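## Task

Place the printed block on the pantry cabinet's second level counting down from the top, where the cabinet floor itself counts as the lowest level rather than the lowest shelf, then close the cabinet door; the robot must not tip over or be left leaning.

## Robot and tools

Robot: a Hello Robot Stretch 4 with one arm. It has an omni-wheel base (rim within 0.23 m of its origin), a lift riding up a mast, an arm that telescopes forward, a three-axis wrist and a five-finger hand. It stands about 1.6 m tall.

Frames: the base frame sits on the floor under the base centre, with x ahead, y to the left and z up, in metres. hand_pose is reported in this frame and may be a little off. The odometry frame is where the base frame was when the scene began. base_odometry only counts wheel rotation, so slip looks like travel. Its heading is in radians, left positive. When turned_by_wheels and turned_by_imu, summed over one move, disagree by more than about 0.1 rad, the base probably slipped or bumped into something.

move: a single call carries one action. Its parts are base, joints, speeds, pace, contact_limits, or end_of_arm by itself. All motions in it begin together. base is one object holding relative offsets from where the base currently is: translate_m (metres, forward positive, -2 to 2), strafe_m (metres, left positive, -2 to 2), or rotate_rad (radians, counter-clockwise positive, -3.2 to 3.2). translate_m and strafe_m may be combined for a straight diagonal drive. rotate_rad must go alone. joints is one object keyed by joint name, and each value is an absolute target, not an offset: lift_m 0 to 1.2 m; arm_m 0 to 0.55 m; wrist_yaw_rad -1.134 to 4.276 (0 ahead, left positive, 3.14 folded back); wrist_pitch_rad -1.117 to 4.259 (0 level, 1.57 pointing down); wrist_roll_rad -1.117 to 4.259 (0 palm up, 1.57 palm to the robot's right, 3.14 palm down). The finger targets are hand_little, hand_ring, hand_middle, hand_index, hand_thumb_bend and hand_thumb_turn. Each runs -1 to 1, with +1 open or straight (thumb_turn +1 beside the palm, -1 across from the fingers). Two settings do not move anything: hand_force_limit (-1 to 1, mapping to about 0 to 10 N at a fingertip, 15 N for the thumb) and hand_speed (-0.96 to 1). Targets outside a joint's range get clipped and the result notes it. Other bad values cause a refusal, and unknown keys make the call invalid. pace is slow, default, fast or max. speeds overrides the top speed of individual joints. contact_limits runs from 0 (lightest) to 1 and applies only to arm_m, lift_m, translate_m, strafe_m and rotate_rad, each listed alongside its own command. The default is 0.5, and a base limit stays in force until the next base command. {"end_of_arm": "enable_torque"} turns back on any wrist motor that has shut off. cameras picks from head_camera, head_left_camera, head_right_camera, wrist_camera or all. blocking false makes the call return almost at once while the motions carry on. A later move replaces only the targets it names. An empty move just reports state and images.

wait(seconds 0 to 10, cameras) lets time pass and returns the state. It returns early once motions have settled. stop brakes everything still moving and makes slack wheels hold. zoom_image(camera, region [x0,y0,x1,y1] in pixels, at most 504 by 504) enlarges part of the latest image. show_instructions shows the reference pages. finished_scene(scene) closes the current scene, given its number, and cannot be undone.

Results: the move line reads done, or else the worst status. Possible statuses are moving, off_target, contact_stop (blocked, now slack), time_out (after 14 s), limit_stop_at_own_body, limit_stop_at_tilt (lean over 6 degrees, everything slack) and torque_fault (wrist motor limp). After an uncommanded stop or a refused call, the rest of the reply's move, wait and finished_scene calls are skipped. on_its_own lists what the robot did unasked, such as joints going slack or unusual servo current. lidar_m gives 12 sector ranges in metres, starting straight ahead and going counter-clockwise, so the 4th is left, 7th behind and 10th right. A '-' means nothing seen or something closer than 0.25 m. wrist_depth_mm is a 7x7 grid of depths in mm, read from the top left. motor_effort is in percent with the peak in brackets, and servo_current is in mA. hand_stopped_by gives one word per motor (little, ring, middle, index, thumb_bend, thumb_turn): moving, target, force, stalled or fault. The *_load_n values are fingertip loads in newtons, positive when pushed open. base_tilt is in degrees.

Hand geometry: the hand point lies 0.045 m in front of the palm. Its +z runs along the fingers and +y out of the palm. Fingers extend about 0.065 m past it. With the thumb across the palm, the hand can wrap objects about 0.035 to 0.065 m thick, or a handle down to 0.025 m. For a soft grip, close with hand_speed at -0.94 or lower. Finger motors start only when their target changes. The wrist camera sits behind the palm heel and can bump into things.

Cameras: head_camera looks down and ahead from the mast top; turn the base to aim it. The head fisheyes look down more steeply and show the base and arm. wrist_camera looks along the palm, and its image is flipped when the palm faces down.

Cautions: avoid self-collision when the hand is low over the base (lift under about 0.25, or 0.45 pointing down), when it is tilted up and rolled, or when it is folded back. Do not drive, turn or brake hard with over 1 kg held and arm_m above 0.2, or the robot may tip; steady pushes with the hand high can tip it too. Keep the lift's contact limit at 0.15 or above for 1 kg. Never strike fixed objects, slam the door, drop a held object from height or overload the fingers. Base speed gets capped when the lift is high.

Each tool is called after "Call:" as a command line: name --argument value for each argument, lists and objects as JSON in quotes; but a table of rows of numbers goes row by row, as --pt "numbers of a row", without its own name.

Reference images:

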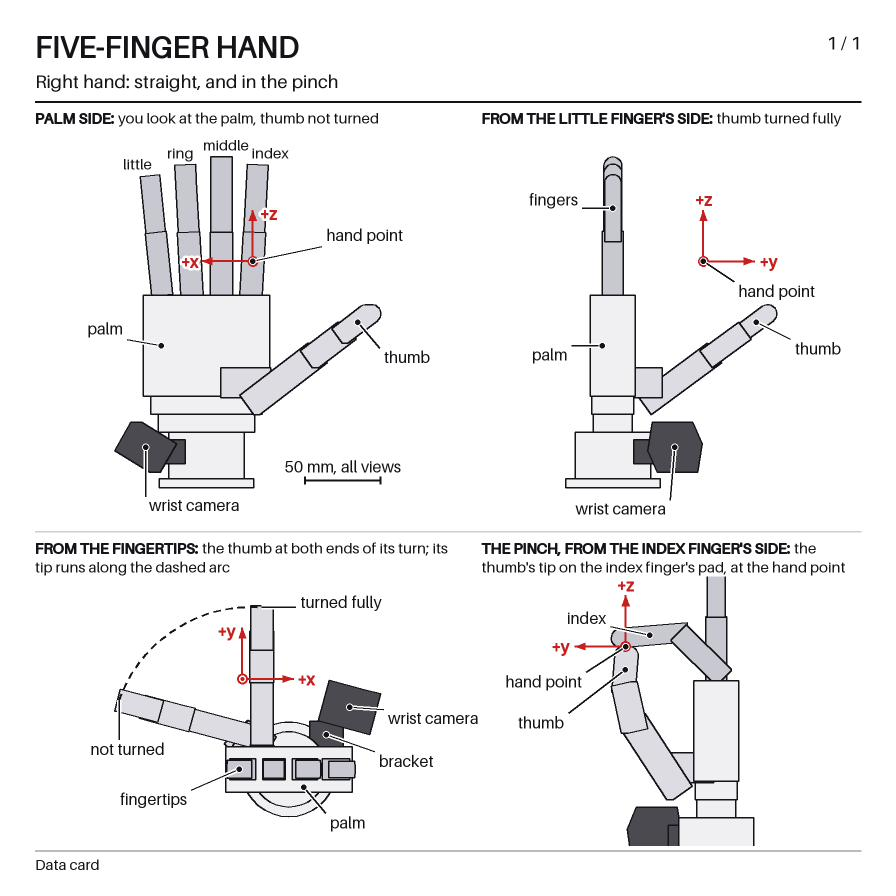

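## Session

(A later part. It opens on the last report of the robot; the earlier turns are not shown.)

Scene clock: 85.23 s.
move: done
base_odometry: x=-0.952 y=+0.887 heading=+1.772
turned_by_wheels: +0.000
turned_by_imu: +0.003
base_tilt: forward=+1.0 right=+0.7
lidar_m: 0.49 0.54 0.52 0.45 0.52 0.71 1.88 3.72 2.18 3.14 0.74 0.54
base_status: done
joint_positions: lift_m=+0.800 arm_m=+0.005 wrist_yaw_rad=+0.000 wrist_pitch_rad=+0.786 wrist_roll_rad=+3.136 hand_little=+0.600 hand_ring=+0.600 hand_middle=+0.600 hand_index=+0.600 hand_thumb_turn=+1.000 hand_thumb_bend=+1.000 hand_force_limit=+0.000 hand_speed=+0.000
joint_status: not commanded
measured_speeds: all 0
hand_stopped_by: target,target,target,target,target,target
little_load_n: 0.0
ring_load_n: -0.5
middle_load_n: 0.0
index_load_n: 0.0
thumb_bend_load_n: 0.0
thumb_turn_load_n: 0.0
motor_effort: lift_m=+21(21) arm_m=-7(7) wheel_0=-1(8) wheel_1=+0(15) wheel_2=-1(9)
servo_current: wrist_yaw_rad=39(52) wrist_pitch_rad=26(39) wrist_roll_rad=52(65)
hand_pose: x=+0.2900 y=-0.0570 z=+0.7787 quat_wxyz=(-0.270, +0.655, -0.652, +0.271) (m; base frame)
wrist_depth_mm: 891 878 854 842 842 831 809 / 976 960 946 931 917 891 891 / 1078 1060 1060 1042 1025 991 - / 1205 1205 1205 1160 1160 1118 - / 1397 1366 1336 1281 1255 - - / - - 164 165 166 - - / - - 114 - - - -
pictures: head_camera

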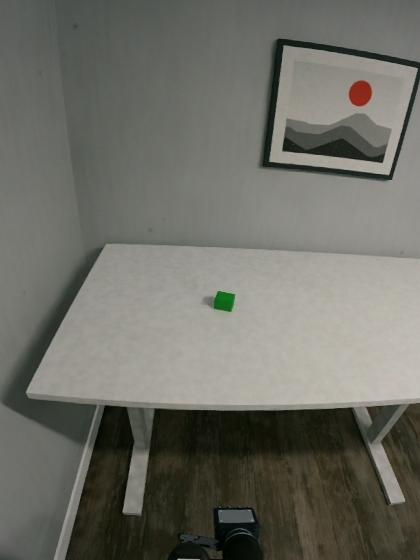

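Call:
zoom_image --camera "head_camera" --region '[200, 280, 250, 320]'

Scaled by 10.080 from the camera's 420x560 image, which has a finer 1200x1600 frame.

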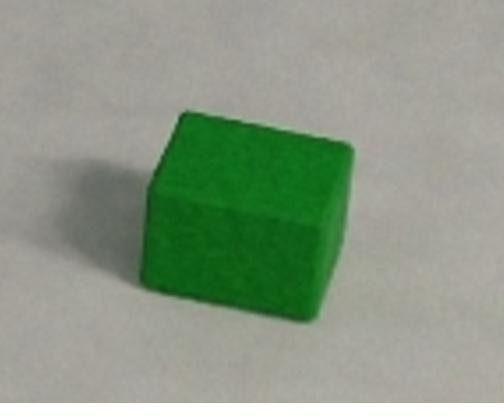

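Call:
move --joints '{"lift_m":1.1,"wrist_yaw_rad":-0.26,"hand_thumb_turn":-1.0}' --pace "fast"

Call:
move --base '{"translate_m":0.08,"strafe_m":0.028}' --joints '{"arm_m":0.45}' --cameras '["wrist_camera","head_camera"]'

Scene clock: 95.83 s.
move: done
base_odometry: x=-0.952 y=+0.887 heading=+1.772
turned_by_wheels: +0.000
turned_by_imu: +0.000
base_tilt: forward=+1.0 right=+0.4
lidar_m: 0.50 0.53 0.52 0.44 0.52 0.70 1.90 3.72 2.17 3.14 0.73 0.53
base_status: not commanded
joint_positions: lift_m=+1.100 arm_m=+0.005 wrist_yaw_rad=-0.258 wrist_pitch_rad=+0.786 wrist_roll_rad=+3.137 hand_little=+0.600 hand_ring=+0.600 hand_middle=+0.600 hand_index=+0.600 hand_thumb_turn=-1.000 hand_thumb_bend=+1.000 hand_force_limit=+0.000 hand_speed=+0.000
joint_status: all done
measured_speeds: all 0
hand_stopped_by: target,target,target,target,target,target
little_load_n: 0.0
ring_load_n: 0.0
middle_load_n: 0.0
index_load_n: 0.0
thumb_bend_load_n: 0.0
thumb_turn_load_n: 0.0
motor_effort: lift_m=+22(26) arm_m=-7(7) wheel_0=-1(1) wheel_1=+0(0) wheel_2=-1(1)
servo_current: wrist_yaw_rad=33(98) wrist_pitch_rad=39(39) wrist_roll_rad=59(65)
hand_pose: x=+0.2717 y=-0.0841 z=+1.0786 quat_wxyz=(-0.232, +0.566, -0.731, +0.303) (m; base frame)
wrist_depth_mm: 1182 1182 1160 1118 1118 1098 1078 / 1308 1255 1281 1205 1205 1205 1205 / 1464 1430 1430 1397 - 1308 - / 1661 1537 1618 1576 - - - / 1863 1756 1708 197 - - - / - - 164 165 - - - / - - 115 - - - -
pictures: none

Scene clock: 98.23 s.
move: done
base_odometry: x=-0.995 y=+0.959 heading=+1.772
turned_by_wheels: +0.000
turned_by_imu: +0.000
base_tilt: forward=+1.1 right=+0.6
lidar_m: 0.42 0.45 0.49 0.42 0.49 0.68 1.82 3.81 2.24 3.17 0.62 0.44
base_status: done
joint_positions: lift_m=+1.100 arm_m=+0.450 wrist_yaw_rad=-0.259 wrist_pitch_rad=+0.786 wrist_roll_rad=+3.137 hand_little=+0.600 hand_ring=+0.600 hand_middle=+0.600 hand_index=+0.600 hand_thumb_turn=-1.000 hand_thumb_bend=+1.000 hand_force_limit=+0.000 hand_speed=+0.000
joint_status: all done
measured_speeds: all 0
hand_stopped_by: target,target,target,target,target,target
little_load_n: 0.0
ring_load_n: 0.0
middle_load_n: 0.0
index_load_n: 0.0
thumb_bend_load_n: 0.0
thumb_turn_load_n: 0.0
motor_effort: lift_m=+22(22) arm_m=+7(11) wheel_0=+3(6) wheel_1=+2(12) wheel_2=+1(9)
servo_current: wrist_yaw_rad=39(52) wrist_pitch_rad=33(39) wrist_roll_rad=59(65)
hand_pose: x=+0.7159 y=-0.0841 z=+1.0786 quat_wxyz=(-0.232, +0.565, -0.731, +0.303) (m; base frame)
wrist_depth_mm: - - - - - - - / - - - 110 - - - / - - - - - - - / - - - - - - - / - - - - - - - / - - 164 165 - - - / - - 114 - - - -
pictures: head_camera, wrist_camera
camera_calibration:
wrist_camera: T_world_to_cam=[[0.265743, 0.963385, -0.0356438, -0.04658], [0.713952, -0.171824, 0.678784, -1.25997], [0.647806, -0.20583, -0.733472, 0.466769], [0, 0, 0, 1]] pos_world=[0.609558, -0.0755434, 1.19595]

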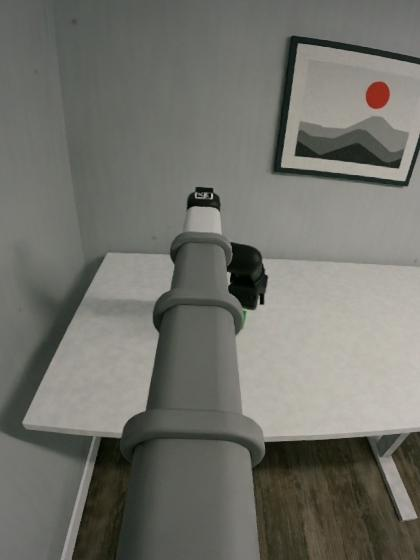

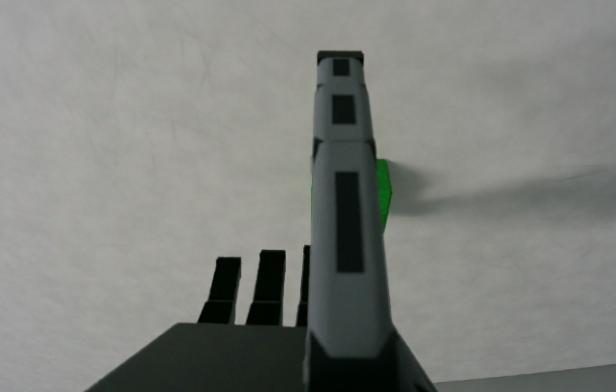

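Call:
zoom_image --camera "wrist_camera" --region '[270, 130, 430, 260]'

Scaled by 3.150.

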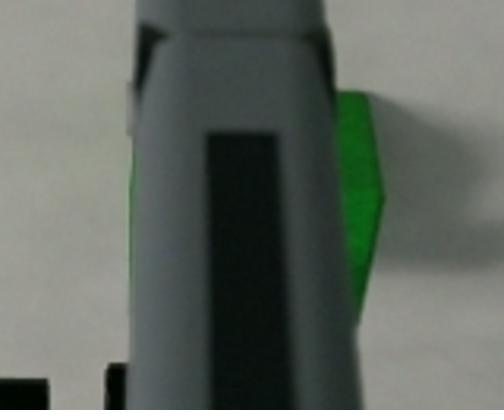

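Call:
move --joints '{"arm_m":0.51}' --cameras '["wrist_camera"]'

Call:
zoom_image --camera "wrist_camera" --region '[270, 60, 430, 190]'

Scene clock: 103.67 s.
move: done
base_odometry: x=-0.995 y=+0.959 heading=+1.772
turned_by_wheels: +0.000
turned_by_imu: +0.000
base_tilt: forward=+1.0 right=+0.5
lidar_m: 0.42 0.45 0.47 0.41 0.50 0.66 1.82 3.79 2.25 3.17 0.63 0.44
base_status: not commanded
joint_positions: lift_m=+1.100 arm_m=+0.510 wrist_yaw_rad=-0.259 wrist_pitch_rad=+0.786 wrist_roll_rad=+3.137 hand_little=+0.600 hand_ring=+0.600 hand_middle=+0.600 hand_index=+0.600 hand_thumb_turn=-1.000 hand_thumb_bend=+1.000 hand_force_limit=+0.000 hand_speed=+0.000
joint_status: all done
measured_speeds: all 0
hand_stopped_by: target,target,target,target,target,target
little_load_n: 0.0
ring_load_n: 0.0
middle_load_n: 0.0
index_load_n: 0.0
thumb_bend_load_n: 0.0
thumb_turn_load_n: 0.0
motor_effort: lift_m=+22(22) arm_m=+7(11) wheel_0=+3(3) wheel_1=+2(2) wheel_2=+1(1)
servo_current: wrist_yaw_rad=39(46) wrist_pitch_rad=33(39) wrist_roll_rad=65(65)
hand_pose: x=+0.7759 y=-0.0841 z=+1.0786 quat_wxyz=(-0.232, +0.565, -0.731, +0.303) (m; base frame)
wrist_depth_mm: - - - - - - - / - - - 110 - - - / - - - - - - - / - - - - - - - / - - - - - - - / - - 164 165 - - - / - - 114 - - - 496
pictures: wrist_camera
camera_calibration:
wrist_camera: T_world_to_cam=[[0.265743, 0.963385, -0.0356438, -0.0625246], [0.713952, -0.171824, 0.678784, -1.3028], [0.647806, -0.20583, -0.733472, 0.427901], [0, 0, 0, 1]] pos_world=[0.669558, -0.0755434, 1.19595]

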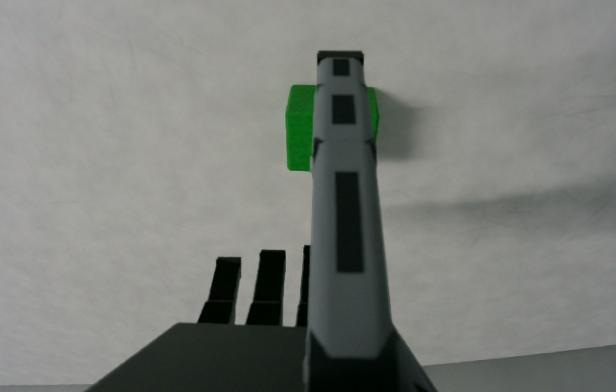

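Scaled by 3.150.

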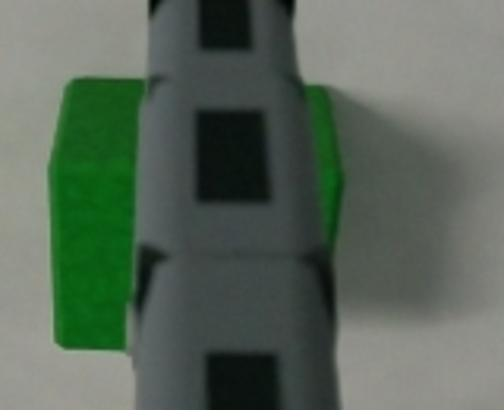

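Call:
move --base '{"translate_m":0.02,"strafe_m":-0.011}' --joints '{"arm_m":0.521,"wrist_yaw_rad":-0.27}' --cameras '["wrist_camera"]'

Call:
zoom_image --camera "wrist_camera" --region '[230, 40, 430, 190]'

Scene clock: 108.57 s.
move: done
base_odometry: x=-0.989 y=+0.981 heading=+1.772
turned_by_wheels: +0.000
turned_by_imu: +0.000
base_tilt: forward=+1.0 right=+0.7
lidar_m: 0.40 0.42 0.52 0.43 0.49 0.69 1.85 3.78 2.24 3.16 0.60 0.42
base_status: done
joint_positions: lift_m=+1.100 arm_m=+0.521 wrist_yaw_rad=-0.268 wrist_pitch_rad=+0.786 wrist_roll_rad=+3.137 hand_little=+0.600 hand_ring=+0.600 hand_middle=+0.600 hand_index=+0.600 hand_thumb_turn=-1.000 hand_thumb_bend=+1.000 hand_force_limit=+0.000 hand_speed=+0.000
joint_status: all done
measured_speeds: all 0
hand_stopped_by: target,target,target,target,target,target
little_load_n: 0.0
ring_load_n: 0.0
middle_load_n: 0.0
index_load_n: 0.0
thumb_bend_load_n: 0.0
thumb_turn_load_n: 0.0
motor_effort: lift_m=+22(22) arm_m=+7(11) wheel_0=-1(9) wheel_1=+3(6) wheel_2=+1(7)
servo_current: wrist_yaw_rad=52(59) wrist_pitch_rad=33(39) wrist_roll_rad=46(59)
hand_pose: x=+0.7861 y=-0.0850 z=+1.0786 quat_wxyz=(-0.231, +0.562, -0.734, +0.305) (m; base frame)
wrist_depth_mm: - - - - - - - / - - - 113 - - - / - - - - - - - / - - - - - - - / - - - - - - - / - - 163 165 - - - / - - 114 - - - 473
pictures: wrist_camera
camera_calibration:
wrist_camera: T_world_to_cam=[[0.274863, 0.960821, -0.0356796, -0.0716834], [0.712253, -0.178547, 0.678834, -1.30955], [0.645868, -0.211999, -0.733424, 0.422048], [0, 0, 0, 1]] pos_world=[0.679845, -0.0754666, 1.19595]

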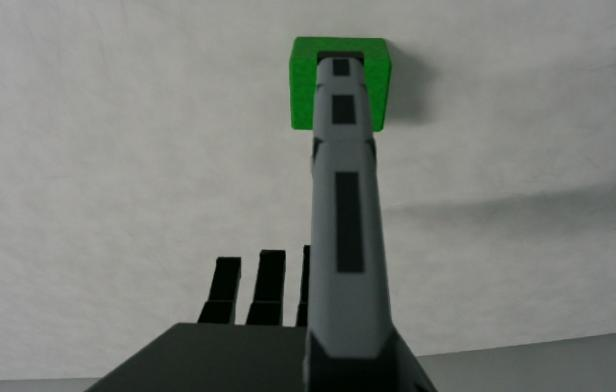

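Scaled by 2.520.

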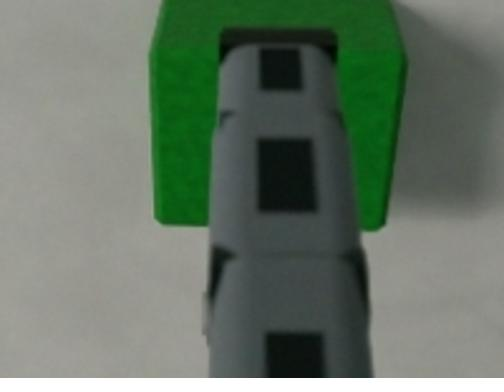

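Call:
move --joints '{"lift_m":1.018}' --contact_limits '{"lift_m":0.1}' --cameras '["wrist_camera"]'

Scene clock: 111.30 s.
move: done
base_odometry: x=-0.989 y=+0.981 heading=+1.772
turned_by_wheels: +0.000
turned_by_imu: +0.000
base_tilt: forward=+1.0 right=+0.6
lidar_m: 0.39 0.41 0.51 0.43 0.49 0.69 1.83 3.79 2.25 3.16 0.60 0.41
base_status: not commanded
joint_positions: lift_m=+1.018 arm_m=+0.521 wrist_yaw_rad=-0.268 wrist_pitch_rad=+0.786 wrist_roll_rad=+3.137 hand_little=+0.600 hand_ring=+0.600 hand_middle=+0.600 hand_index=+0.600 hand_thumb_turn=-1.000 hand_thumb_bend=+1.000 hand_force_limit=+0.000 hand_speed=+0.000
joint_status: all done
measured_speeds: all 0
hand_stopped_by: target,target,target,target,target,target
little_load_n: -0.5
ring_load_n: 0.0
middle_load_n: 0.0
index_load_n: 0.0
thumb_bend_load_n: 0.0
thumb_turn_load_n: 0.0
motor_effort: lift_m=+15(19) arm_m=+7(7) wheel_0=-2(2) wheel_1=+3(3) wheel_2=+1(1)
servo_current: wrist_yaw_rad=39(52) wrist_pitch_rad=33(39) wrist_roll_rad=59(65)
contact_limits: lift_m 0.1
hand_pose: x=+0.7861 y=-0.0850 z=+0.9971 quat_wxyz=(-0.231, +0.562, -0.734, +0.305) (m; base frame)
wrist_depth_mm: - - - - - - - / - - - 110 - - - / - - - - - - - / - - - - - - - / - - - - - - - / - - 163 165 - - - / - - 115 - - - -
pictures: wrist_camera
camera_calibration:
wrist_camera: T_world_to_cam=[[0.274863, 0.960821, -0.0356796, -0.0745877], [0.712253, -0.178547, 0.678834, -1.25429], [0.645868, -0.211999, -0.733424, 0.362347], [0, 0, 0, 1]] pos_world=[0.679845, -0.0754666, 1.11455]

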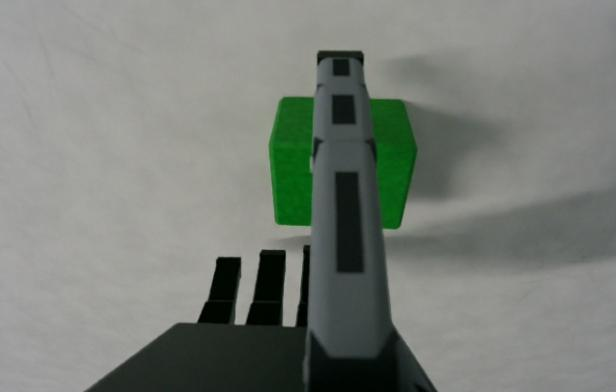

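Call:
move --joints '{"hand_thumb_bend":-0.6,"hand_index":-0.5,"hand_middle":-0.5,"hand_speed":-0.9,"hand_force_limit":-0.5}' --cameras '["wrist_camera"]'

Scene clock: 118.77 s.
move: off_target
base_odometry: x=-0.989 y=+0.981 heading=+1.772
turned_by_wheels: +0.000
turned_by_imu: +0.000
base_tilt: forward=+1.0 right=+0.6
lidar_m: 0.39 0.43 0.53 0.43 0.51 0.68 1.83 3.79 2.24 3.16 0.60 0.45
base_status: not commanded
joint_positions: lift_m=+1.018 arm_m=+0.521 wrist_yaw_rad=-0.268 wrist_pitch_rad=+0.786 wrist_roll_rad=+3.137 hand_little=+0.600 hand_ring=+0.600 hand_middle=+0.053 hand_index=+0.033 hand_thumb_turn=-1.000 hand_thumb_bend=+0.716 hand_force_limit=-0.500 hand_speed=-0.900
joint_status: hand_middle off_target (ended at +0.053, target -0.500); hand_index off_target (ended at +0.033, target -0.500); hand_thumb_bend off_target (ended at +0.716, target -0.600); the others done
measured_speeds: all 0
hand_stopped_by: target,target,force,force,force,target
little_load_n: 0.0
ring_load_n: 0.0
middle_load_n: 3.5
index_load_n: 3.0
thumb_bend_load_n: 5.0
thumb_turn_load_n: -0.5
motor_effort: lift_m=+15(16) arm_m=+7(7) wheel_0=-2(2) wheel_1=+3(3) wheel_2=+1(1)
servo_current: wrist_yaw_rad=39(65) wrist_pitch_rad=33(39) wrist_roll_rad=39(72)
contact_limits: lift_m 0.1
hand_pose: x=+0.7861 y=-0.0850 z=+0.9971 quat_wxyz=(-0.231, +0.562, -0.734, +0.305) (m; base frame)
wrist_depth_mm: - - - - - - - / - - - - - - - / - - - 113 - - - / - - - - - - - / - - - - - - - / - - 164 156 - - - / - - 115 - - - -
pictures: wrist_camera
camera_calibration:
wrist_camera: T_world_to_cam=[[0.274863, 0.960821, -0.0356796, -0.0745877], [0.712253, -0.178547, 0.678834, -1.25429], [0.645868, -0.211999, -0.733424, 0.362347], [0, 0, 0, 1]] pos_world=[0.679845, -0.0754666, 1.11455]

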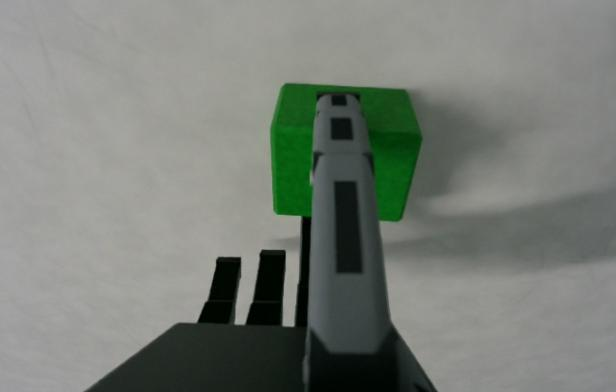

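Call:
move --joints '{"hand_thumb_bend":-0.7,"hand_index":-0.6,"hand_middle":-0.6,"hand_speed":-0.9,"hand_force_limit":0.1}' --cameras '["wrist_camera"]'

Scene clock: 119.77 s.
move: off_target
base_odometry: x=-0.989 y=+0.981 heading=+1.772
turned_by_wheels: +0.000
turned_by_imu: +0.000
base_tilt: forward=+1.1 right=+0.7
lidar_m: 0.40 0.44 0.52 0.43 0.49 0.70 1.82 3.78 2.24 3.15 0.58 0.43
base_status: not commanded
joint_positions: lift_m=+1.018 arm_m=+0.521 wrist_yaw_rad=-0.268 wrist_pitch_rad=+0.786 wrist_roll_rad=+3.137 hand_little=+0.600 hand_ring=+0.600 hand_middle=+0.045 hand_index=+0.017 hand_thumb_turn=-1.000 hand_thumb_bend=+0.714 hand_force_limit=+0.100 hand_speed=-0.900
joint_status: hand_middle off_target (ended at +0.045, target -0.600); hand_index off_target (ended at +0.017, target -0.600); hand_thumb_bend off_target (ended at +0.714, target -0.700); the others done
measured_speeds: all 0
hand_stopped_by: target,target,force,force,force,target
little_load_n: 0.0
ring_load_n: 0.0
middle_load_n: 4.5
index_load_n: 7.5
thumb_bend_load_n: 9.0
thumb_turn_load_n: -2.5
motor_effort: lift_m=+15(15) arm_m=+7(7) wheel_0=-1(2) wheel_1=+3(3) wheel_2=+1(1)
servo_current: wrist_yaw_rad=33(52) wrist_pitch_rad=33(39) wrist_roll_rad=39(65)
contact_limits: lift_m 0.1
hand_pose: x=+0.7861 y=-0.0850 z=+0.9971 quat_wxyz=(-0.231, +0.562, -0.734, +0.305) (m; base frame)
wrist_depth_mm: - - - - - - - / - - - - - - - / - - - 113 - - - / - - - - - - - / - - - - - - - / - - 164 156 - - - / - - 115 - - - -
pictures: wrist_camera
camera_calibration:
wrist_camera: T_world_to_cam=[[0.274863, 0.960821, -0.0356796, -0.0745877], [0.712253, -0.178547, 0.678834, -1.25429], [0.645868, -0.211999, -0.733424, 0.362347], [0, 0, 0, 1]] pos_world=[0.679845, -0.0754666, 1.11455]

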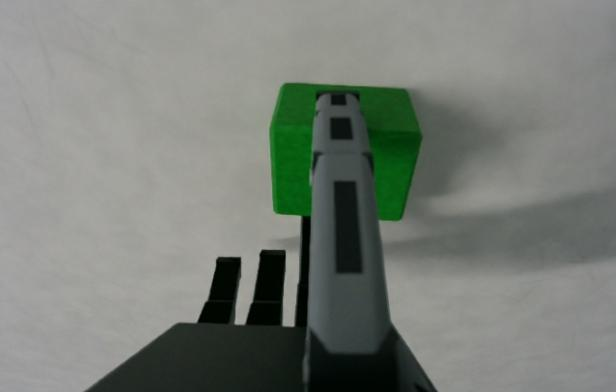

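Call:
move --joints '{"lift_m":1.05}' --pace "slow" --cameras '["wrist_camera"]'

Scene clock: 121.10 s.
move: done
base_odometry: x=-0.989 y=+0.981 heading=+1.772
turned_by_wheels: +0.000
turned_by_imu: +0.000
base_tilt: forward=+1.1 right=+0.7
lidar_m: 0.40 0.42 0.52 0.43 0.51 0.68 1.84 3.80 2.24 3.16 0.60 0.42
base_status: not commanded
joint_positions: lift_m=+1.050 arm_m=+0.521 wrist_yaw_rad=-0.268 wrist_pitch_rad=+0.786 wrist_roll_rad=+3.137 hand_little=+0.600 hand_ring=+0.600 hand_middle=+0.045 hand_index=+0.017 hand_thumb_turn=-1.000 hand_thumb_bend=+0.714 hand_force_limit=+0.100 hand_speed=-0.900
joint_status: all done
measured_speeds: all 0
hand_stopped_by: target,target,force,force,force,target
little_load_n: 0.0
ring_load_n: 0.0
middle_load_n: 4.5
index_load_n: 7.5
thumb_bend_load_n: 9.0
thumb_turn_load_n: -2.0
motor_effort: lift_m=+22(26) arm_m=+7(7) wheel_0=-1(2) wheel_1=+3(3) wheel_2=+1(1)
servo_current: wrist_yaw_rad=46(46) wrist_pitch_rad=33(39) wrist_roll_rad=46(65)
hand_pose: x=+0.7861 y=-0.0850 z=+1.0286 quat_wxyz=(-0.231, +0.562, -0.734, +0.305) (m; base frame)
wrist_depth_mm: - - - - - - - / - - - - - - - / - - - 113 - - - / - - - - - - - / - - - - - - - / - - 164 156 - - - / - - 115 - - - -
pictures: wrist_camera
camera_calibration:
wrist_camera: T_world_to_cam=[[0.274863, 0.960821, -0.0356796, -0.0734674], [0.712253, -0.178547, 0.678834, -1.2756], [0.645868, -0.211999, -0.733424, 0.385376], [0, 0, 0, 1]] pos_world=[0.679845, -0.0754666, 1.14595]

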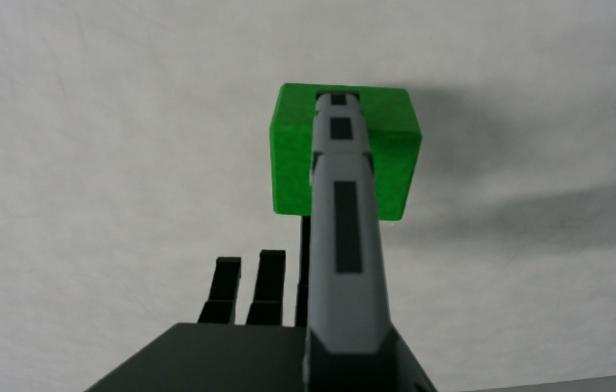

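Call:
move --joints '{"lift_m":1.08}' --pace "slow"

Call:
move --base '{"translate_m":-0.25}' --joints '{"arm_m":0.03}'

Call:
move --base '{"rotate_rad":-1.572}' --joints '{"lift_m":0.95,"wrist_yaw_rad":0.0}' --speeds '{"wrist_yaw_rad":0.5,"lift_m":0.15}' --cameras '["wrist_camera"]'

Scene clock: 126.53 s.
move: done
base_odometry: x=-0.989 y=+0.981 heading=+1.772
turned_by_wheels: +0.000
turned_by_imu: +0.000
base_tilt: forward=+1.1 right=+0.6
lidar_m: 0.40 0.43 0.51 0.42 0.49 0.66 1.82 3.82 2.24 3.16 0.60 0.43
base_status: not commanded
joint_positions: lift_m=+1.080 arm_m=+0.521 wrist_yaw_rad=-0.268 wrist_pitch_rad=+0.786 wrist_roll_rad=+3.137 hand_little=+0.600 hand_ring=+0.600 hand_middle=+0.045 hand_index=+0.017 hand_thumb_turn=-1.000 hand_thumb_bend=+0.714 hand_force_limit=+0.100 hand_speed=-0.900
joint_status: all done
measured_speeds: all 0
hand_stopped_by: target,target,force,force,force,target
little_load_n: 0.0
ring_load_n: 0.0
middle_load_n: 4.5
index_load_n: 7.5
thumb_bend_load_n: 9.5
thumb_turn_load_n: -2.0
motor_effort: lift_m=+22(24) arm_m=+7(7) wheel_0=-2(2) wheel_1=+3(3) wheel_2=+1(1)
servo_current: wrist_yaw_rad=46(52) wrist_pitch_rad=33(39) wrist_roll_rad=59(65)
hand_pose: x=+0.7861 y=-0.0850 z=+1.0586 quat_wxyz=(-0.231, +0.562, -0.734, +0.305) (m; base frame)
wrist_depth_mm: - - - - - - - / - - - - - - - / - - - 113 - - - / - - - - - - - / - - - - - - - / - - 164 156 - - - / - - 114 - - - -
pictures: none

Scene clock: 129.03 s.
move: done
base_odometry: x=-0.939 y=+0.736 heading=+1.772
turned_by_wheels: +0.000
turned_by_imu: +0.000
base_tilt: forward=+1.0 right=+0.6
lidar_m: 0.66 0.68 0.45 0.45 0.50 0.66 1.81 3.54 2.15 2.89 0.97 0.69
base_status: done
joint_positions: lift_m=+1.080 arm_m=+0.030 wrist_yaw_rad=-0.269 wrist_pitch_rad=+0.787 wrist_roll_rad=+3.137 hand_little=+0.600 hand_ring=+0.600 hand_middle=+0.045 hand_index=+0.017 hand_thumb_turn=-1.000 hand_thumb_bend=+0.714 hand_force_limit=+0.100 hand_speed=-0.900
joint_status: all done
measured_speeds: all 0
hand_stopped_by: target,target,force,force,force,target
little_load_n: 0.0
ring_load_n: 0.0
middle_load_n: 4.5
index_load_n: 7.5
thumb_bend_load_n: 9.5
thumb_turn_load_n: -2.0
motor_effort: lift_m=+22(23) arm_m=-7(11) wheel_0=+0(7) wheel_1=-2(8) wheel_2=+0(11)
servo_current: wrist_yaw_rad=39(59) wrist_pitch_rad=33(39) wrist_roll_rad=46(65)
hand_pose: x=+0.2957 y=-0.0851 z=+1.0586 quat_wxyz=(-0.231, +0.562, -0.734, +0.305) (m; base frame)
wrist_depth_mm: 1138 1160 1118 1118 1098 1078 1078 / 1281 1255 1229 1205 1182 1182 1182 / 1430 1397 1397 138 - 1308 1336 / 1618 1537 1576 1537 - 1430 - / 1921 1756 1756 206 - - - / - - 164 157 - - - / - - 115 - - - -
pictures: none

Scene clock: 131.47 s.
move: done
base_odometry: x=-0.939 y=+0.736 heading=+0.201
turned_by_wheels: -1.571
turned_by_imu: -1.575
base_tilt: forward=+1.1 right=+0.6
lidar_m: 2.98 0.96 0.67 0.65 0.68 0.46 0.46 0.50 0.67 1.89 3.55 2.15
base_status: done
joint_positions: lift_m=+0.950 arm_m=+0.030 wrist_yaw_rad=-0.001 wrist_pitch_rad=+0.787 wrist_roll_rad=+3.137 hand_little=+0.600 hand_ring=+0.600 hand_middle=+0.045 hand_index=+0.017 hand_thumb_turn=-1.000 hand_thumb_bend=+0.714 hand_force_limit=+0.100 hand_speed=-0.900
joint_status: all done
measured_speeds: all 0
hand_stopped_by: target,target,force,force,force,target
little_load_n: 0.0
ring_load_n: 0.0
middle_load_n: 4.5
index_load_n: 7.5
thumb_bend_load_n: 9.0
thumb_turn_load_n: -2.0
motor_effort: lift_m=+15(20) arm_m=-7(8) wheel_0=+3(7) wheel_1=+3(11) wheel_2=+1(7)
servo_current: wrist_yaw_rad=33(52) wrist_pitch_rad=33(39) wrist_roll_rad=52(72)
hand_pose: x=+0.3149 y=-0.0571 z=+0.9291 quat_wxyz=(-0.269, +0.655, -0.652, +0.271) (m; base frame)
wrist_depth_mm: 1042 1025 1008 991 976 976 960 / 1138 1138 1118 1078 1060 1060 1042 / 1255 1255 1229 138 - 1182 1182 / 1430 1430 1397 1366 - 1336 1336 / 1618 1618 1537 1464 - 1499 1464 / - 1921 176 156 - 1756 1756 / - - 115 - - - -
pictures: wrist_camera
camera_calibration:
wrist_camera: T_world_to_cam=[[0.0116176, 0.999295, -0.0356998, 0.110743], [0.734239, 0.0157107, 0.678709, -0.863166], [0.678791, -0.0340972, -0.733539, 0.622672], [0, 0, 0, 1]] pos_world=[0.209819, -0.075873, 1.04655]

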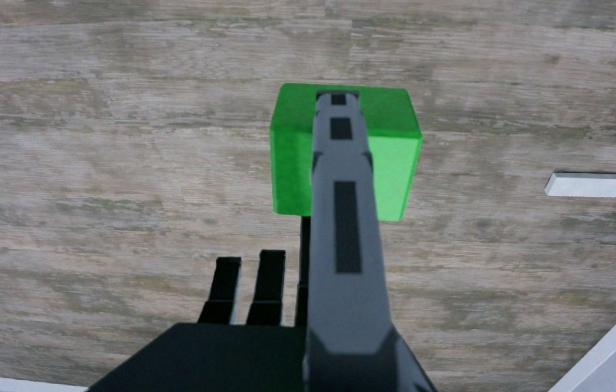

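Call:
move --base '{"translate_m":1.57,"strafe_m":-1.06}' --cameras '["head_camera","head_left_camera"]'

Scene clock: 139.40 s.
move: done
base_odometry: x=+0.811 y=+0.010 heading=+0.201
turned_by_wheels: +0.000
turned_by_imu: -0.005
base_tilt: forward=+1.0 right=+0.7
lidar_m: 1.02 0.50 2.25 1.81 1.79 2.11 2.05 2.12 2.46 2.35 2.29 1.08
base_status: done
joint_positions: lift_m=+0.950 arm_m=+0.030 wrist_yaw_rad=-0.001 wrist_pitch_rad=+0.787 wrist_roll_rad=+3.137 hand_little=+0.600 hand_ring=+0.600 hand_middle=+0.045 hand_index=+0.017 hand_thumb_turn=-1.000 hand_thumb_bend=+0.714 hand_force_limit=+0.100 hand_speed=-0.900
joint_status: not commanded
measured_speeds: all 0
hand_stopped_by: target,target,force,force,force,target
little_load_n: 0.0
ring_load_n: 0.0
middle_load_n: 4.5
index_load_n: 7.5
thumb_bend_load_n: 9.5
thumb_turn_load_n: -2.0
motor_effort: lift_m=+16(16) arm_m=-7(8) wheel_0=+1(12) wheel_1=-2(8) wheel_2=+1(9)
servo_current: wrist_yaw_rad=46(59) wrist_pitch_rad=33(46) wrist_roll_rad=52(72)
hand_pose: x=+0.3149 y=-0.0571 z=+0.9291 quat_wxyz=(-0.269, +0.655, -0.652, +0.271) (m; base frame)
wrist_depth_mm: 1025 1025 991 991 991 946 960 / 1118 1118 1098 1060 1042 809 569 / 1281 1255 1255 138 - 768 539 / 1430 1430 1397 1229 - 831 535 / 1661 1618 1537 1255 - 759 530 / - - 164 156 - 699 530 / - - 114 - - - 554
pictures: head_camera, head_left_camera

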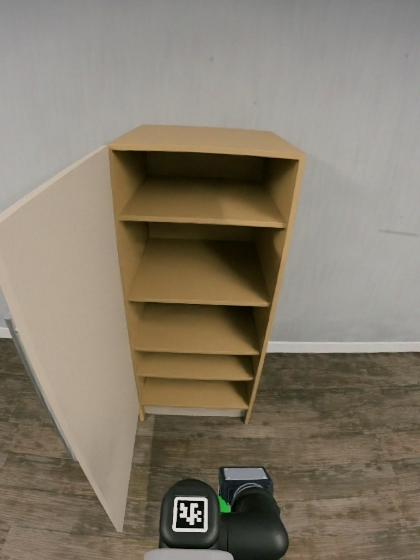

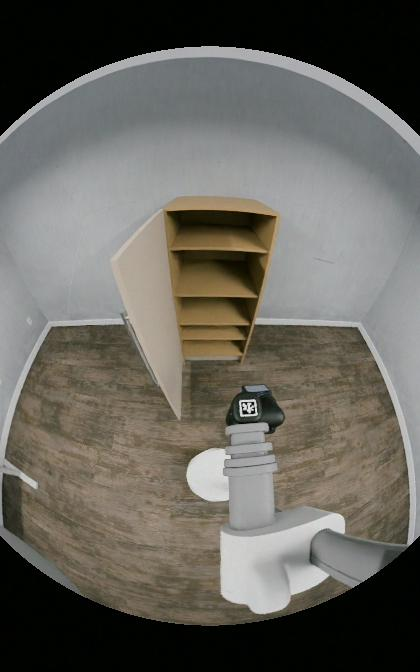

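Call:
move --base '{"translate_m":0.34,"strafe_m":-0.01}' --joints '{"lift_m":0.93}'

Call:
move --joints '{"arm_m":0.39}' --cameras '["wrist_camera","head_camera"]'

Scene clock: 143.77 s.
move: done
base_odometry: x=+1.146 y=+0.068 heading=+0.201
turned_by_wheels: +0.000
turned_by_imu: -0.001
base_tilt: forward=+1.0 right=+0.5
lidar_m: 0.69 0.41 0.29 2.52 1.92 2.49 2.39 2.48 2.45 2.35 1.80 0.73
base_status: done
joint_positions: lift_m=+0.930 arm_m=+0.030 wrist_yaw_rad=-0.001 wrist_pitch_rad=+0.787 wrist_roll_rad=+3.137 hand_little=+0.600 hand_ring=+0.600 hand_middle=+0.045 hand_index=+0.017 hand_thumb_turn=-1.000 hand_thumb_bend=+0.714 hand_force_limit=+0.100 hand_speed=-0.900
joint_status: all done
measured_speeds: all 0
hand_stopped_by: target,target,force,force,force,target
little_load_n: 0.0
ring_load_n: 0.0
middle_load_n: 4.0
index_load_n: 7.5
thumb_bend_load_n: 9.0
thumb_turn_load_n: -2.0
motor_effort: lift_m=+16(16) arm_m=-7(7) wheel_0=+1(7) wheel_1=+1(10) wheel_2=+1(10)
servo_current: wrist_yaw_rad=39(52) wrist_pitch_rad=33(39) wrist_roll_rad=52(72)
hand_pose: x=+0.3149 y=-0.0571 z=+0.9091 quat_wxyz=(-0.269, +0.655, -0.652, +0.271) (m; base frame)
wrist_depth_mm: 1008 1008 991 976 960 917 597 / 1118 1098 1078 1025 1025 878 574 / 1255 1229 1182 138 - 809 574 / 1430 1397 904 - - 788 574 / - - 699 691 - 676 574 / - - 175 156 - 723 554 / - - 115 - - - 580
pictures: none

Scene clock: 145.93 s.
move: done
base_odometry: x=+1.146 y=+0.068 heading=+0.201
turned_by_wheels: +0.000
turned_by_imu: +0.000
base_tilt: forward=+1.1 right=+0.6
lidar_m: 0.69 0.40 0.27 2.53 1.91 2.49 2.39 2.49 2.43 2.35 1.82 0.73
base_status: not commanded
joint_positions: lift_m=+0.930 arm_m=+0.390 wrist_yaw_rad=-0.001 wrist_pitch_rad=+0.787 wrist_roll_rad=+3.137 hand_little=+0.600 hand_ring=+0.600 hand_middle=+0.045 hand_index=+0.017 hand_thumb_turn=-1.000 hand_thumb_bend=+0.714 hand_force_limit=+0.100 hand_speed=-0.900
joint_status: all done
measured_speeds: all 0
hand_stopped_by: target,target,force,force,force,target
little_load_n: 0.0
ring_load_n: 0.0
middle_load_n: 4.5
index_load_n: 7.5
thumb_bend_load_n: 9.0
thumb_turn_load_n: -2.0
motor_effort: lift_m=+15(16) arm_m=+7(10) wheel_0=+1(2) wheel_1=+1(1) wheel_2=+1(1)
servo_current: wrist_yaw_rad=39(52) wrist_pitch_rad=33(39) wrist_roll_rad=46(65)
hand_pose: x=+0.6742 y=-0.0570 z=+0.9091 quat_wxyz=(-0.269, +0.655, -0.652, +0.271) (m; base frame)
wrist_depth_mm: 1008 976 521 585 580 569 569 / 1118 384 488 466 469 473 462 / 267 366 544 138 - 521 512 / 250 254 251 247 - 243 241 / 262 294 279 197 - 271 268 / 262 334 176 158 - 319 315 / 262 327 115 - - - 379
pictures: head_camera, wrist_camera
camera_calibration:
wrist_camera: T_world_to_cam=[[0.0114765, 0.999297, -0.0356927, 0.105928], [0.734239, 0.0158095, 0.678706, -1.11339], [0.678794, -0.0339962, -0.733542, 0.364121], [0, 0, 0, 1]] pos_world=[0.569119, -0.0758726, 1.02655]

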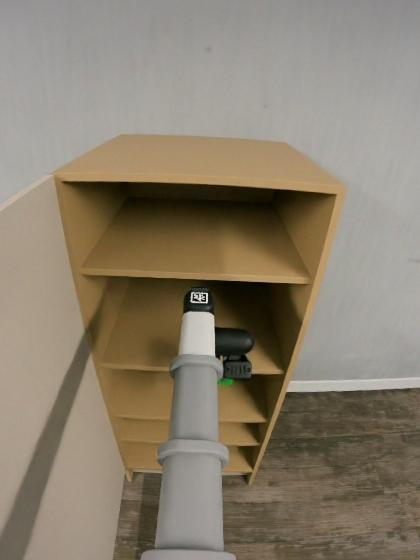

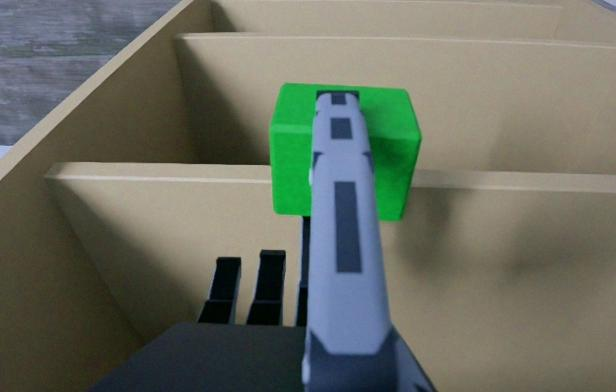

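Call:
move --joints '{"arm_m":0.5}' --pace "slow" --contact_limits '{"arm_m":0.0}'

Call:
move --joints '{"lift_m":0.908}' --pace "slow" --contact_limits '{"lift_m":0.0}' --cameras '["wrist_camera"]'

Scene clock: 150.40 s.
move: done
base_odometry: x=+1.146 y=+0.068 heading=+0.201
turned_by_wheels: +0.000
turned_by_imu: +0.000
base_tilt: forward=+1.1 right=+0.5
lidar_m: 0.68 0.41 0.29 2.51 1.91 2.48 2.39 2.50 2.44 2.33 1.82 0.72
base_status: not commanded
joint_positions: lift_m=+0.930 arm_m=+0.500 wrist_yaw_rad=-0.001 wrist_pitch_rad=+0.787 wrist_roll_rad=+3.137 hand_little=+0.600 hand_ring=+0.600 hand_middle=+0.045 hand_index=+0.017 hand_thumb_turn=-1.000 hand_thumb_bend=+0.714 hand_force_limit=+0.100 hand_speed=-0.900
joint_status: all done
measured_speeds: all 0
hand_stopped_by: target,target,force,force,force,target
little_load_n: 0.0
ring_load_n: 0.0
middle_load_n: 4.5
index_load_n: 7.5
thumb_bend_load_n: 9.5
thumb_turn_load_n: -2.0
motor_effort: lift_m=+15(16) arm_m=+7(11) wheel_0=+1(2) wheel_1=+1(1) wheel_2=+1(1)
servo_current: wrist_yaw_rad=33(59) wrist_pitch_rad=33(46) wrist_roll_rad=46(72)
contact_limits: arm_m 0
hand_pose: x=+0.7841 y=-0.0570 z=+0.9091 quat_wxyz=(-0.269, +0.655, -0.652, +0.271) (m; base frame)
wrist_depth_mm: 181 181 179 177 175 173 172 / 202 200 198 189 189 189 187 / 225 224 220 138 - 210 208 / 248 253 249 241 - 237 236 / 262 294 279 197 - 270 268 / 262 334 176 157 - 315 314 / 260 327 115 - - - 377
pictures: none

Scene clock: 151.33 s.
move: done
base_odometry: x=+1.146 y=+0.068 heading=+0.201
turned_by_wheels: +0.000
turned_by_imu: +0.000
base_tilt: forward=+1.0 right=+0.6
lidar_m: 0.68 0.40 0.28 2.51 1.92 2.46 2.39 2.50 2.44 2.34 1.81 0.73
base_status: not commanded
joint_positions: lift_m=+0.908 arm_m=+0.500 wrist_yaw_rad=-0.001 wrist_pitch_rad=+0.787 wrist_roll_rad=+3.137 hand_little=+0.600 hand_ring=+0.600 hand_middle=+0.045 hand_index=+0.017 hand_thumb_turn=-1.000 hand_thumb_bend=+0.714 hand_force_limit=+0.100 hand_speed=-0.900
joint_status: all done
measured_speeds: all 0
hand_stopped_by: target,target,force,force,force,target
little_load_n: 0.0
ring_load_n: 0.0
middle_load_n: 4.5
index_load_n: 7.5
thumb_bend_load_n: 9.0
thumb_turn_load_n: -2.0
motor_effort: lift_m=+15(17) arm_m=+7(7) wheel_0=+1(1) wheel_1=+1(1) wheel_2=+1(1)
servo_current: wrist_yaw_rad=52(52) wrist_pitch_rad=39(39) wrist_roll_rad=59(59)
contact_limits: arm_m 0; lift_m 0
hand_pose: x=+0.7841 y=-0.0570 z=+0.8871 quat_wxyz=(-0.269, +0.655, -0.652, +0.271) (m; base frame)
wrist_depth_mm: 162 161 159 156 154 152 - / 178 176 174 167 166 167 167 / 200 197 195 138 141 185 183 / 226 224 220 212 - 209 206 / 249 258 246 206 - 238 236 / 262 306 176 158 - 278 277 / 260 325 115 - - 324 334
pictures: wrist_camera
camera_calibration:
wrist_camera: T_world_to_cam=[[0.0114765, 0.999297, -0.0356927, 0.10388], [0.734239, 0.0158095, 0.678706, -1.17923], [0.678794, -0.0339962, -0.733542, 0.273316], [0, 0, 0, 1]] pos_world=[0.679119, -0.0758726, 1.00455]

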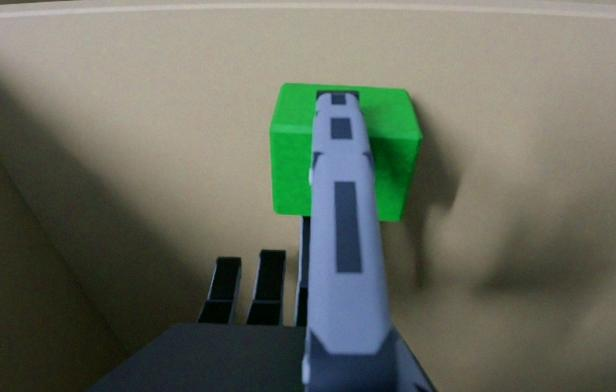

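Call:
move --joints '{"lift_m":0.901}' --pace "slow" --contact_limits '{"lift_m":0.0}' --cameras '["wrist_camera"]'

Call:
zoom_image --camera "wrist_camera" --region '[240, 60, 440, 240]'

Scene clock: 152.80 s.
move: done
base_odometry: x=+1.146 y=+0.068 heading=+0.201
turned_by_wheels: +0.000
turned_by_imu: +0.000
base_tilt: forward=+1.0 right=+0.6
lidar_m: 0.68 0.39 0.28 2.53 1.92 2.47 2.38 2.49 2.45 2.34 1.82 0.73
base_status: not commanded
joint_positions: lift_m=+0.901 arm_m=+0.500 wrist_yaw_rad=-0.001 wrist_pitch_rad=+0.787 wrist_roll_rad=+3.137 hand_little=+0.600 hand_ring=+0.600 hand_middle=+0.045 hand_index=+0.017 hand_thumb_turn=-1.000 hand_thumb_bend=+0.714 hand_force_limit=+0.100 hand_speed=-0.900
joint_status: all done
measured_speeds: all 0
hand_stopped_by: target,target,force,force,force,target
little_load_n: 0.0
ring_load_n: 0.0
middle_load_n: 4.0
index_load_n: 6.5
thumb_bend_load_n: 8.0
thumb_turn_load_n: -1.5
motor_effort: lift_m=+14(16) arm_m=+7(7) wheel_0=+1(2) wheel_1=+1(1) wheel_2=+1(1)
servo_current: wrist_yaw_rad=26(52) wrist_pitch_rad=26(39) wrist_roll_rad=33(65)
contact_limits: arm_m 0; lift_m 0
hand_pose: x=+0.7841 y=-0.0570 z=+0.8802 quat_wxyz=(-0.269, +0.655, -0.652, +0.271) (m; base frame)
wrist_depth_mm: 156 155 154 150 148 147 - / 171 169 167 162 160 160 159 / 192 190 188 138 142 179 177 / 220 216 211 204 - 201 200 / 245 248 237 206 - 230 229 / 260 296 176 157 - 268 267 / 259 325 115 - - 315 324
pictures: wrist_camera
camera_calibration:
wrist_camera: T_world_to_cam=[[0.0114765, 0.999297, -0.0356927, 0.103634], [0.734239, 0.0158095, 0.678706, -1.17455], [0.678794, -0.0339962, -0.733542, 0.268254], [0, 0, 0, 1]] pos_world=[0.679119, -0.0758726, 0.997647]

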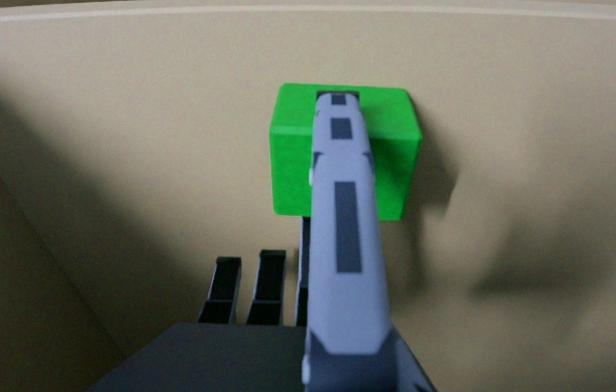

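Scaled by 2.520.

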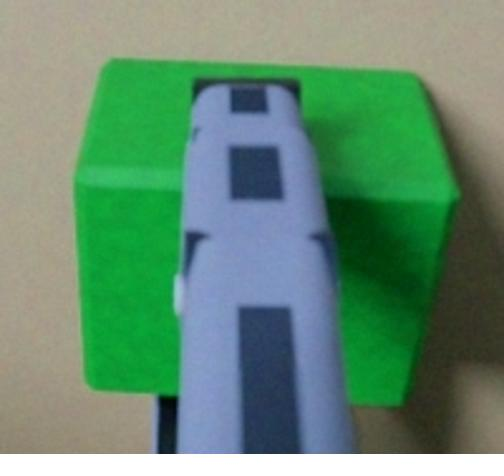

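Call:
move --joints '{"lift_m":0.8985}' --pace "slow" --contact_limits '{"lift_m":0.0}' --cameras '["wrist_camera"]'

Scene clock: 153.70 s.
move: done
base_odometry: x=+1.146 y=+0.068 heading=+0.201
turned_by_wheels: +0.000
turned_by_imu: +0.000
base_tilt: forward=+1.1 right=+0.6
lidar_m: 0.69 0.40 0.28 2.52 1.90 2.48 2.38 2.50 2.45 2.35 1.81 0.72
base_status: not commanded
joint_positions: lift_m=+0.899 arm_m=+0.500 wrist_yaw_rad=-0.001 wrist_pitch_rad=+0.787 wrist_roll_rad=+3.137 hand_little=+0.600 hand_ring=+0.600 hand_middle=+0.045 hand_index=+0.017 hand_thumb_turn=-1.000 hand_thumb_bend=+0.714 hand_force_limit=+0.100 hand_speed=-0.900
joint_status: all done
measured_speeds: all 0
hand_stopped_by: target,target,force,force,force,target
little_load_n: 0.0
ring_load_n: 0.0
middle_load_n: 2.5
index_load_n: 3.5
thumb_bend_load_n: 9.0
thumb_turn_load_n: -1.5
motor_effort: lift_m=+12(14) arm_m=+7(7) wheel_0=+1(2) wheel_1=+1(1) wheel_2=+1(1)
servo_current: wrist_yaw_rad=39(52) wrist_pitch_rad=33(39) wrist_roll_rad=46(72)
contact_limits: arm_m 0; lift_m 0
hand_pose: x=+0.7841 y=-0.0570 z=+0.8779 quat_wxyz=(-0.269, +0.655, -0.652, +0.271) (m; base frame)
wrist_depth_mm: 154 154 153 149 147 146 - / 169 168 167 161 160 160 158 / 190 188 187 138 141 179 177 / 217 213 211 204 - 202 200 / 245 247 236 206 - 231 229 / 259 294 176 158 - 270 270 / 258 320 115 - - 317 327
pictures: wrist_camera
camera_calibration:
wrist_camera: T_world_to_cam=[[0.0116248, 0.9993, -0.0355588, 0.103315], [0.734237, 0.0156098, 0.678714, -1.17294], [0.678794, -0.0339985, -0.733541, 0.266493], [0, 0, 0, 1]] pos_world=[0.679119, -0.0758732, 0.995247]

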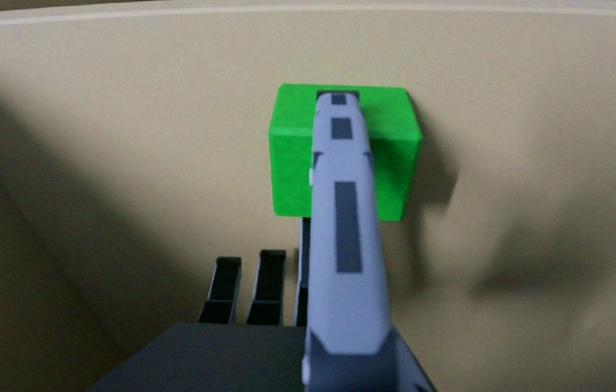

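Call:
move --joints '{"hand_thumb_bend":1.0,"hand_index":0.6,"hand_middle":0.6,"hand_speed":-0.6}' --cameras '["wrist_camera"]'

Scene clock: 155.03 s.
move: done
base_odometry: x=+1.146 y=+0.068 heading=+0.201
turned_by_wheels: +0.000
turned_by_imu: +0.000
base_tilt: forward=+1.0 right=+0.5
lidar_m: 0.68 0.40 0.29 2.52 1.91 2.48 2.39 2.50 2.45 2.33 1.79 0.73
base_status: not commanded
joint_positions: lift_m=+0.899 arm_m=+0.500 wrist_yaw_rad=-0.001 wrist_pitch_rad=+0.787 wrist_roll_rad=+3.137 hand_little=+0.600 hand_ring=+0.600 hand_middle=+0.600 hand_index=+0.600 hand_thumb_turn=-1.000 hand_thumb_bend=+1.000 hand_force_limit=+0.100 hand_speed=-0.600
joint_status: all done
measured_speeds: all 0
hand_stopped_by: target,target,target,target,target,target
little_load_n: 0.0
ring_load_n: 0.0
middle_load_n: 0.0
index_load_n: 0.0
thumb_bend_load_n: 0.0
thumb_turn_load_n: 0.0
motor_effort: lift_m=+16(16) arm_m=+7(7) wheel_0=+1(1) wheel_1=+1(1) wheel_2=+1(1)
servo_current: wrist_yaw_rad=33(46) wrist_pitch_rad=33(39) wrist_roll_rad=33(59)
contact_limits: arm_m 0; lift_m 0
hand_pose: x=+0.7841 y=-0.0570 z=+0.8776 quat_wxyz=(-0.269, +0.655, -0.652, +0.271) (m; base frame)
wrist_depth_mm: 152 151 150 146 145 144 - / 166 165 164 155 156 157 155 / 187 185 183 - 169 175 173 / 213 210 207 - - 197 195 / 236 242 231 220 - 226 224 / 250 286 175 169 - 265 263 / 259 324 115 - - 306 319
pictures: wrist_camera
camera_calibration:
wrist_camera: T_world_to_cam=[[0.0116154, 0.9993, -0.0355608, 0.103313], [0.734429, 0.0156085, 0.678506, -1.17266], [0.678587, -0.0339979, -0.733733, 0.266604], [0, 0, 0, 1]] pos_world=[0.67912, -0.0758732, 0.994946]

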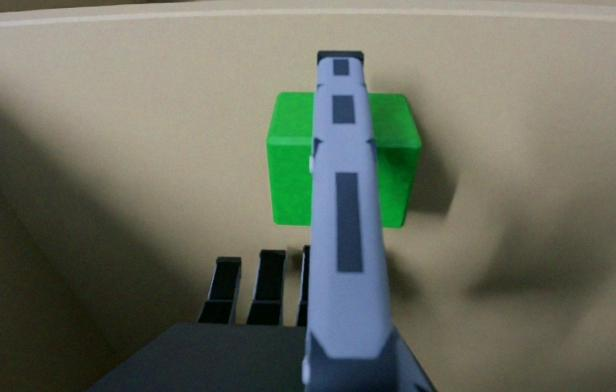

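Call:
move --joints '{"lift_m":0.93,"hand_little":1,"hand_ring":1,"hand_index":1,"hand_middle":1,"hand_speed":0.3}' --pace "slow" --cameras '["wrist_camera"]'

Call:
move --joints '{"arm_m":0.35}' --cameras '["wrist_camera"]'

Scene clock: 157.03 s.
move: done
base_odometry: x=+1.146 y=+0.068 heading=+0.201
turned_by_wheels: +0.000
turned_by_imu: +0.000
base_tilt: forward=+1.0 right=+0.6
lidar_m: 0.68 0.40 0.28 2.52 1.91 2.47 2.39 2.50 2.44 2.35 1.80 0.73
base_status: not commanded
joint_positions: lift_m=+0.930 arm_m=+0.500 wrist_yaw_rad=-0.001 wrist_pitch_rad=+0.787 wrist_roll_rad=+3.137 hand_little=+1.000 hand_ring=+1.000 hand_middle=+1.000 hand_index=+1.000 hand_thumb_turn=-1.000 hand_thumb_bend=+1.000 hand_force_limit=+0.100 hand_speed=+0.300
joint_status: all done
measured_speeds: all 0
hand_stopped_by: target,target,target,target,target,target
little_load_n: 0.0
ring_load_n: 0.0
middle_load_n: 0.0
index_load_n: 0.0
thumb_bend_load_n: 0.0
thumb_turn_load_n: 0.0
motor_effort: lift_m=+22(24) arm_m=+7(7) wheel_0=+1(1) wheel_1=+1(1) wheel_2=+1(1)
servo_current: wrist_yaw_rad=33(52) wrist_pitch_rad=39(46) wrist_roll_rad=46(65)
contact_limits: arm_m 0
hand_pose: x=+0.7841 y=-0.0570 z=+0.9085 quat_wxyz=(-0.269, +0.655, -0.652, +0.271) (m; base frame)
wrist_depth_mm: 180 179 178 176 175 173 172 / 200 198 197 116 184 190 187 / 224 223 220 209 - 211 208 / 248 252 249 246 - 237 236 / 262 291 286 281 - 271 270 / 260 329 314 309 - 319 317 / 259 324 115 - - - 382
pictures: wrist_camera
camera_calibration:
wrist_camera: T_world_to_cam=[[0.0116154, 0.9993, -0.0355608, 0.104415], [0.734429, 0.0156085, 0.678506, -1.19369], [0.678587, -0.0339979, -0.733733, 0.28935], [0, 0, 0, 1]] pos_world=[0.67912, -0.0758732, 1.02595]

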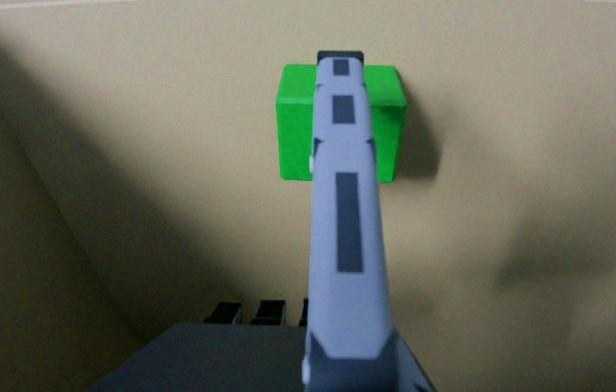

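Scene clock: 158.53 s.
move: done
base_odometry: x=+1.146 y=+0.068 heading=+0.201
turned_by_wheels: +0.000
turned_by_imu: +0.000
base_tilt: forward=+0.9 right=+0.6
lidar_m: 0.68 0.41 0.27 2.53 1.93 2.49 2.40 2.50 2.45 2.33 1.82 0.72
base_status: not commanded
joint_positions: lift_m=+0.930 arm_m=+0.350 wrist_yaw_rad=-0.001 wrist_pitch_rad=+0.787 wrist_roll_rad=+3.137 hand_little=+1.000 hand_ring=+1.000 hand_middle=+1.000 hand_index=+1.000 hand_thumb_turn=-1.000 hand_thumb_bend=+1.000 hand_force_limit=+0.100 hand_speed=+0.300
joint_status: all done
measured_speeds: all 0
hand_stopped_by: target,target,target,target,target,target
little_load_n: 0.0
ring_load_n: 0.0
middle_load_n: 0.0
index_load_n: 0.0
thumb_bend_load_n: 0.0
thumb_turn_load_n: 0.0
motor_effort: lift_m=+22(22) arm_m=-7(11) wheel_0=+1(1) wheel_1=+1(1) wheel_2=+1(1)
servo_current: wrist_yaw_rad=26(52) wrist_pitch_rad=33(39) wrist_roll_rad=52(59)
hand_pose: x=+0.6348 y=-0.0570 z=+0.9085 quat_wxyz=(-0.269, +0.655, -0.652, +0.271) (m; base frame)
wrist_depth_mm: 1008 991 621 634 621 609 585 / 1118 1042 492 473 473 480 477 / 1205 392 544 544 - 521 512 / 276 345 585 597 - 574 554 / 262 291 286 281 - 272 270 / 260 330 317 260 - 319 315 / 259 322 115 - - - 382
pictures: wrist_camera
camera_calibration:
wrist_camera: T_world_to_cam=[[0.0116154, 0.9993, -0.0355608, 0.106149], [0.734429, 0.0156085, 0.678506, -1.08404], [0.678587, -0.0339979, -0.733733, 0.390663], [0, 0, 0, 1]] pos_world=[0.52982, -0.0758732, 1.02595]

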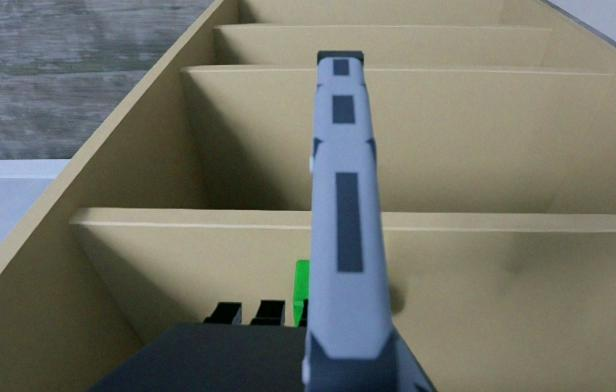

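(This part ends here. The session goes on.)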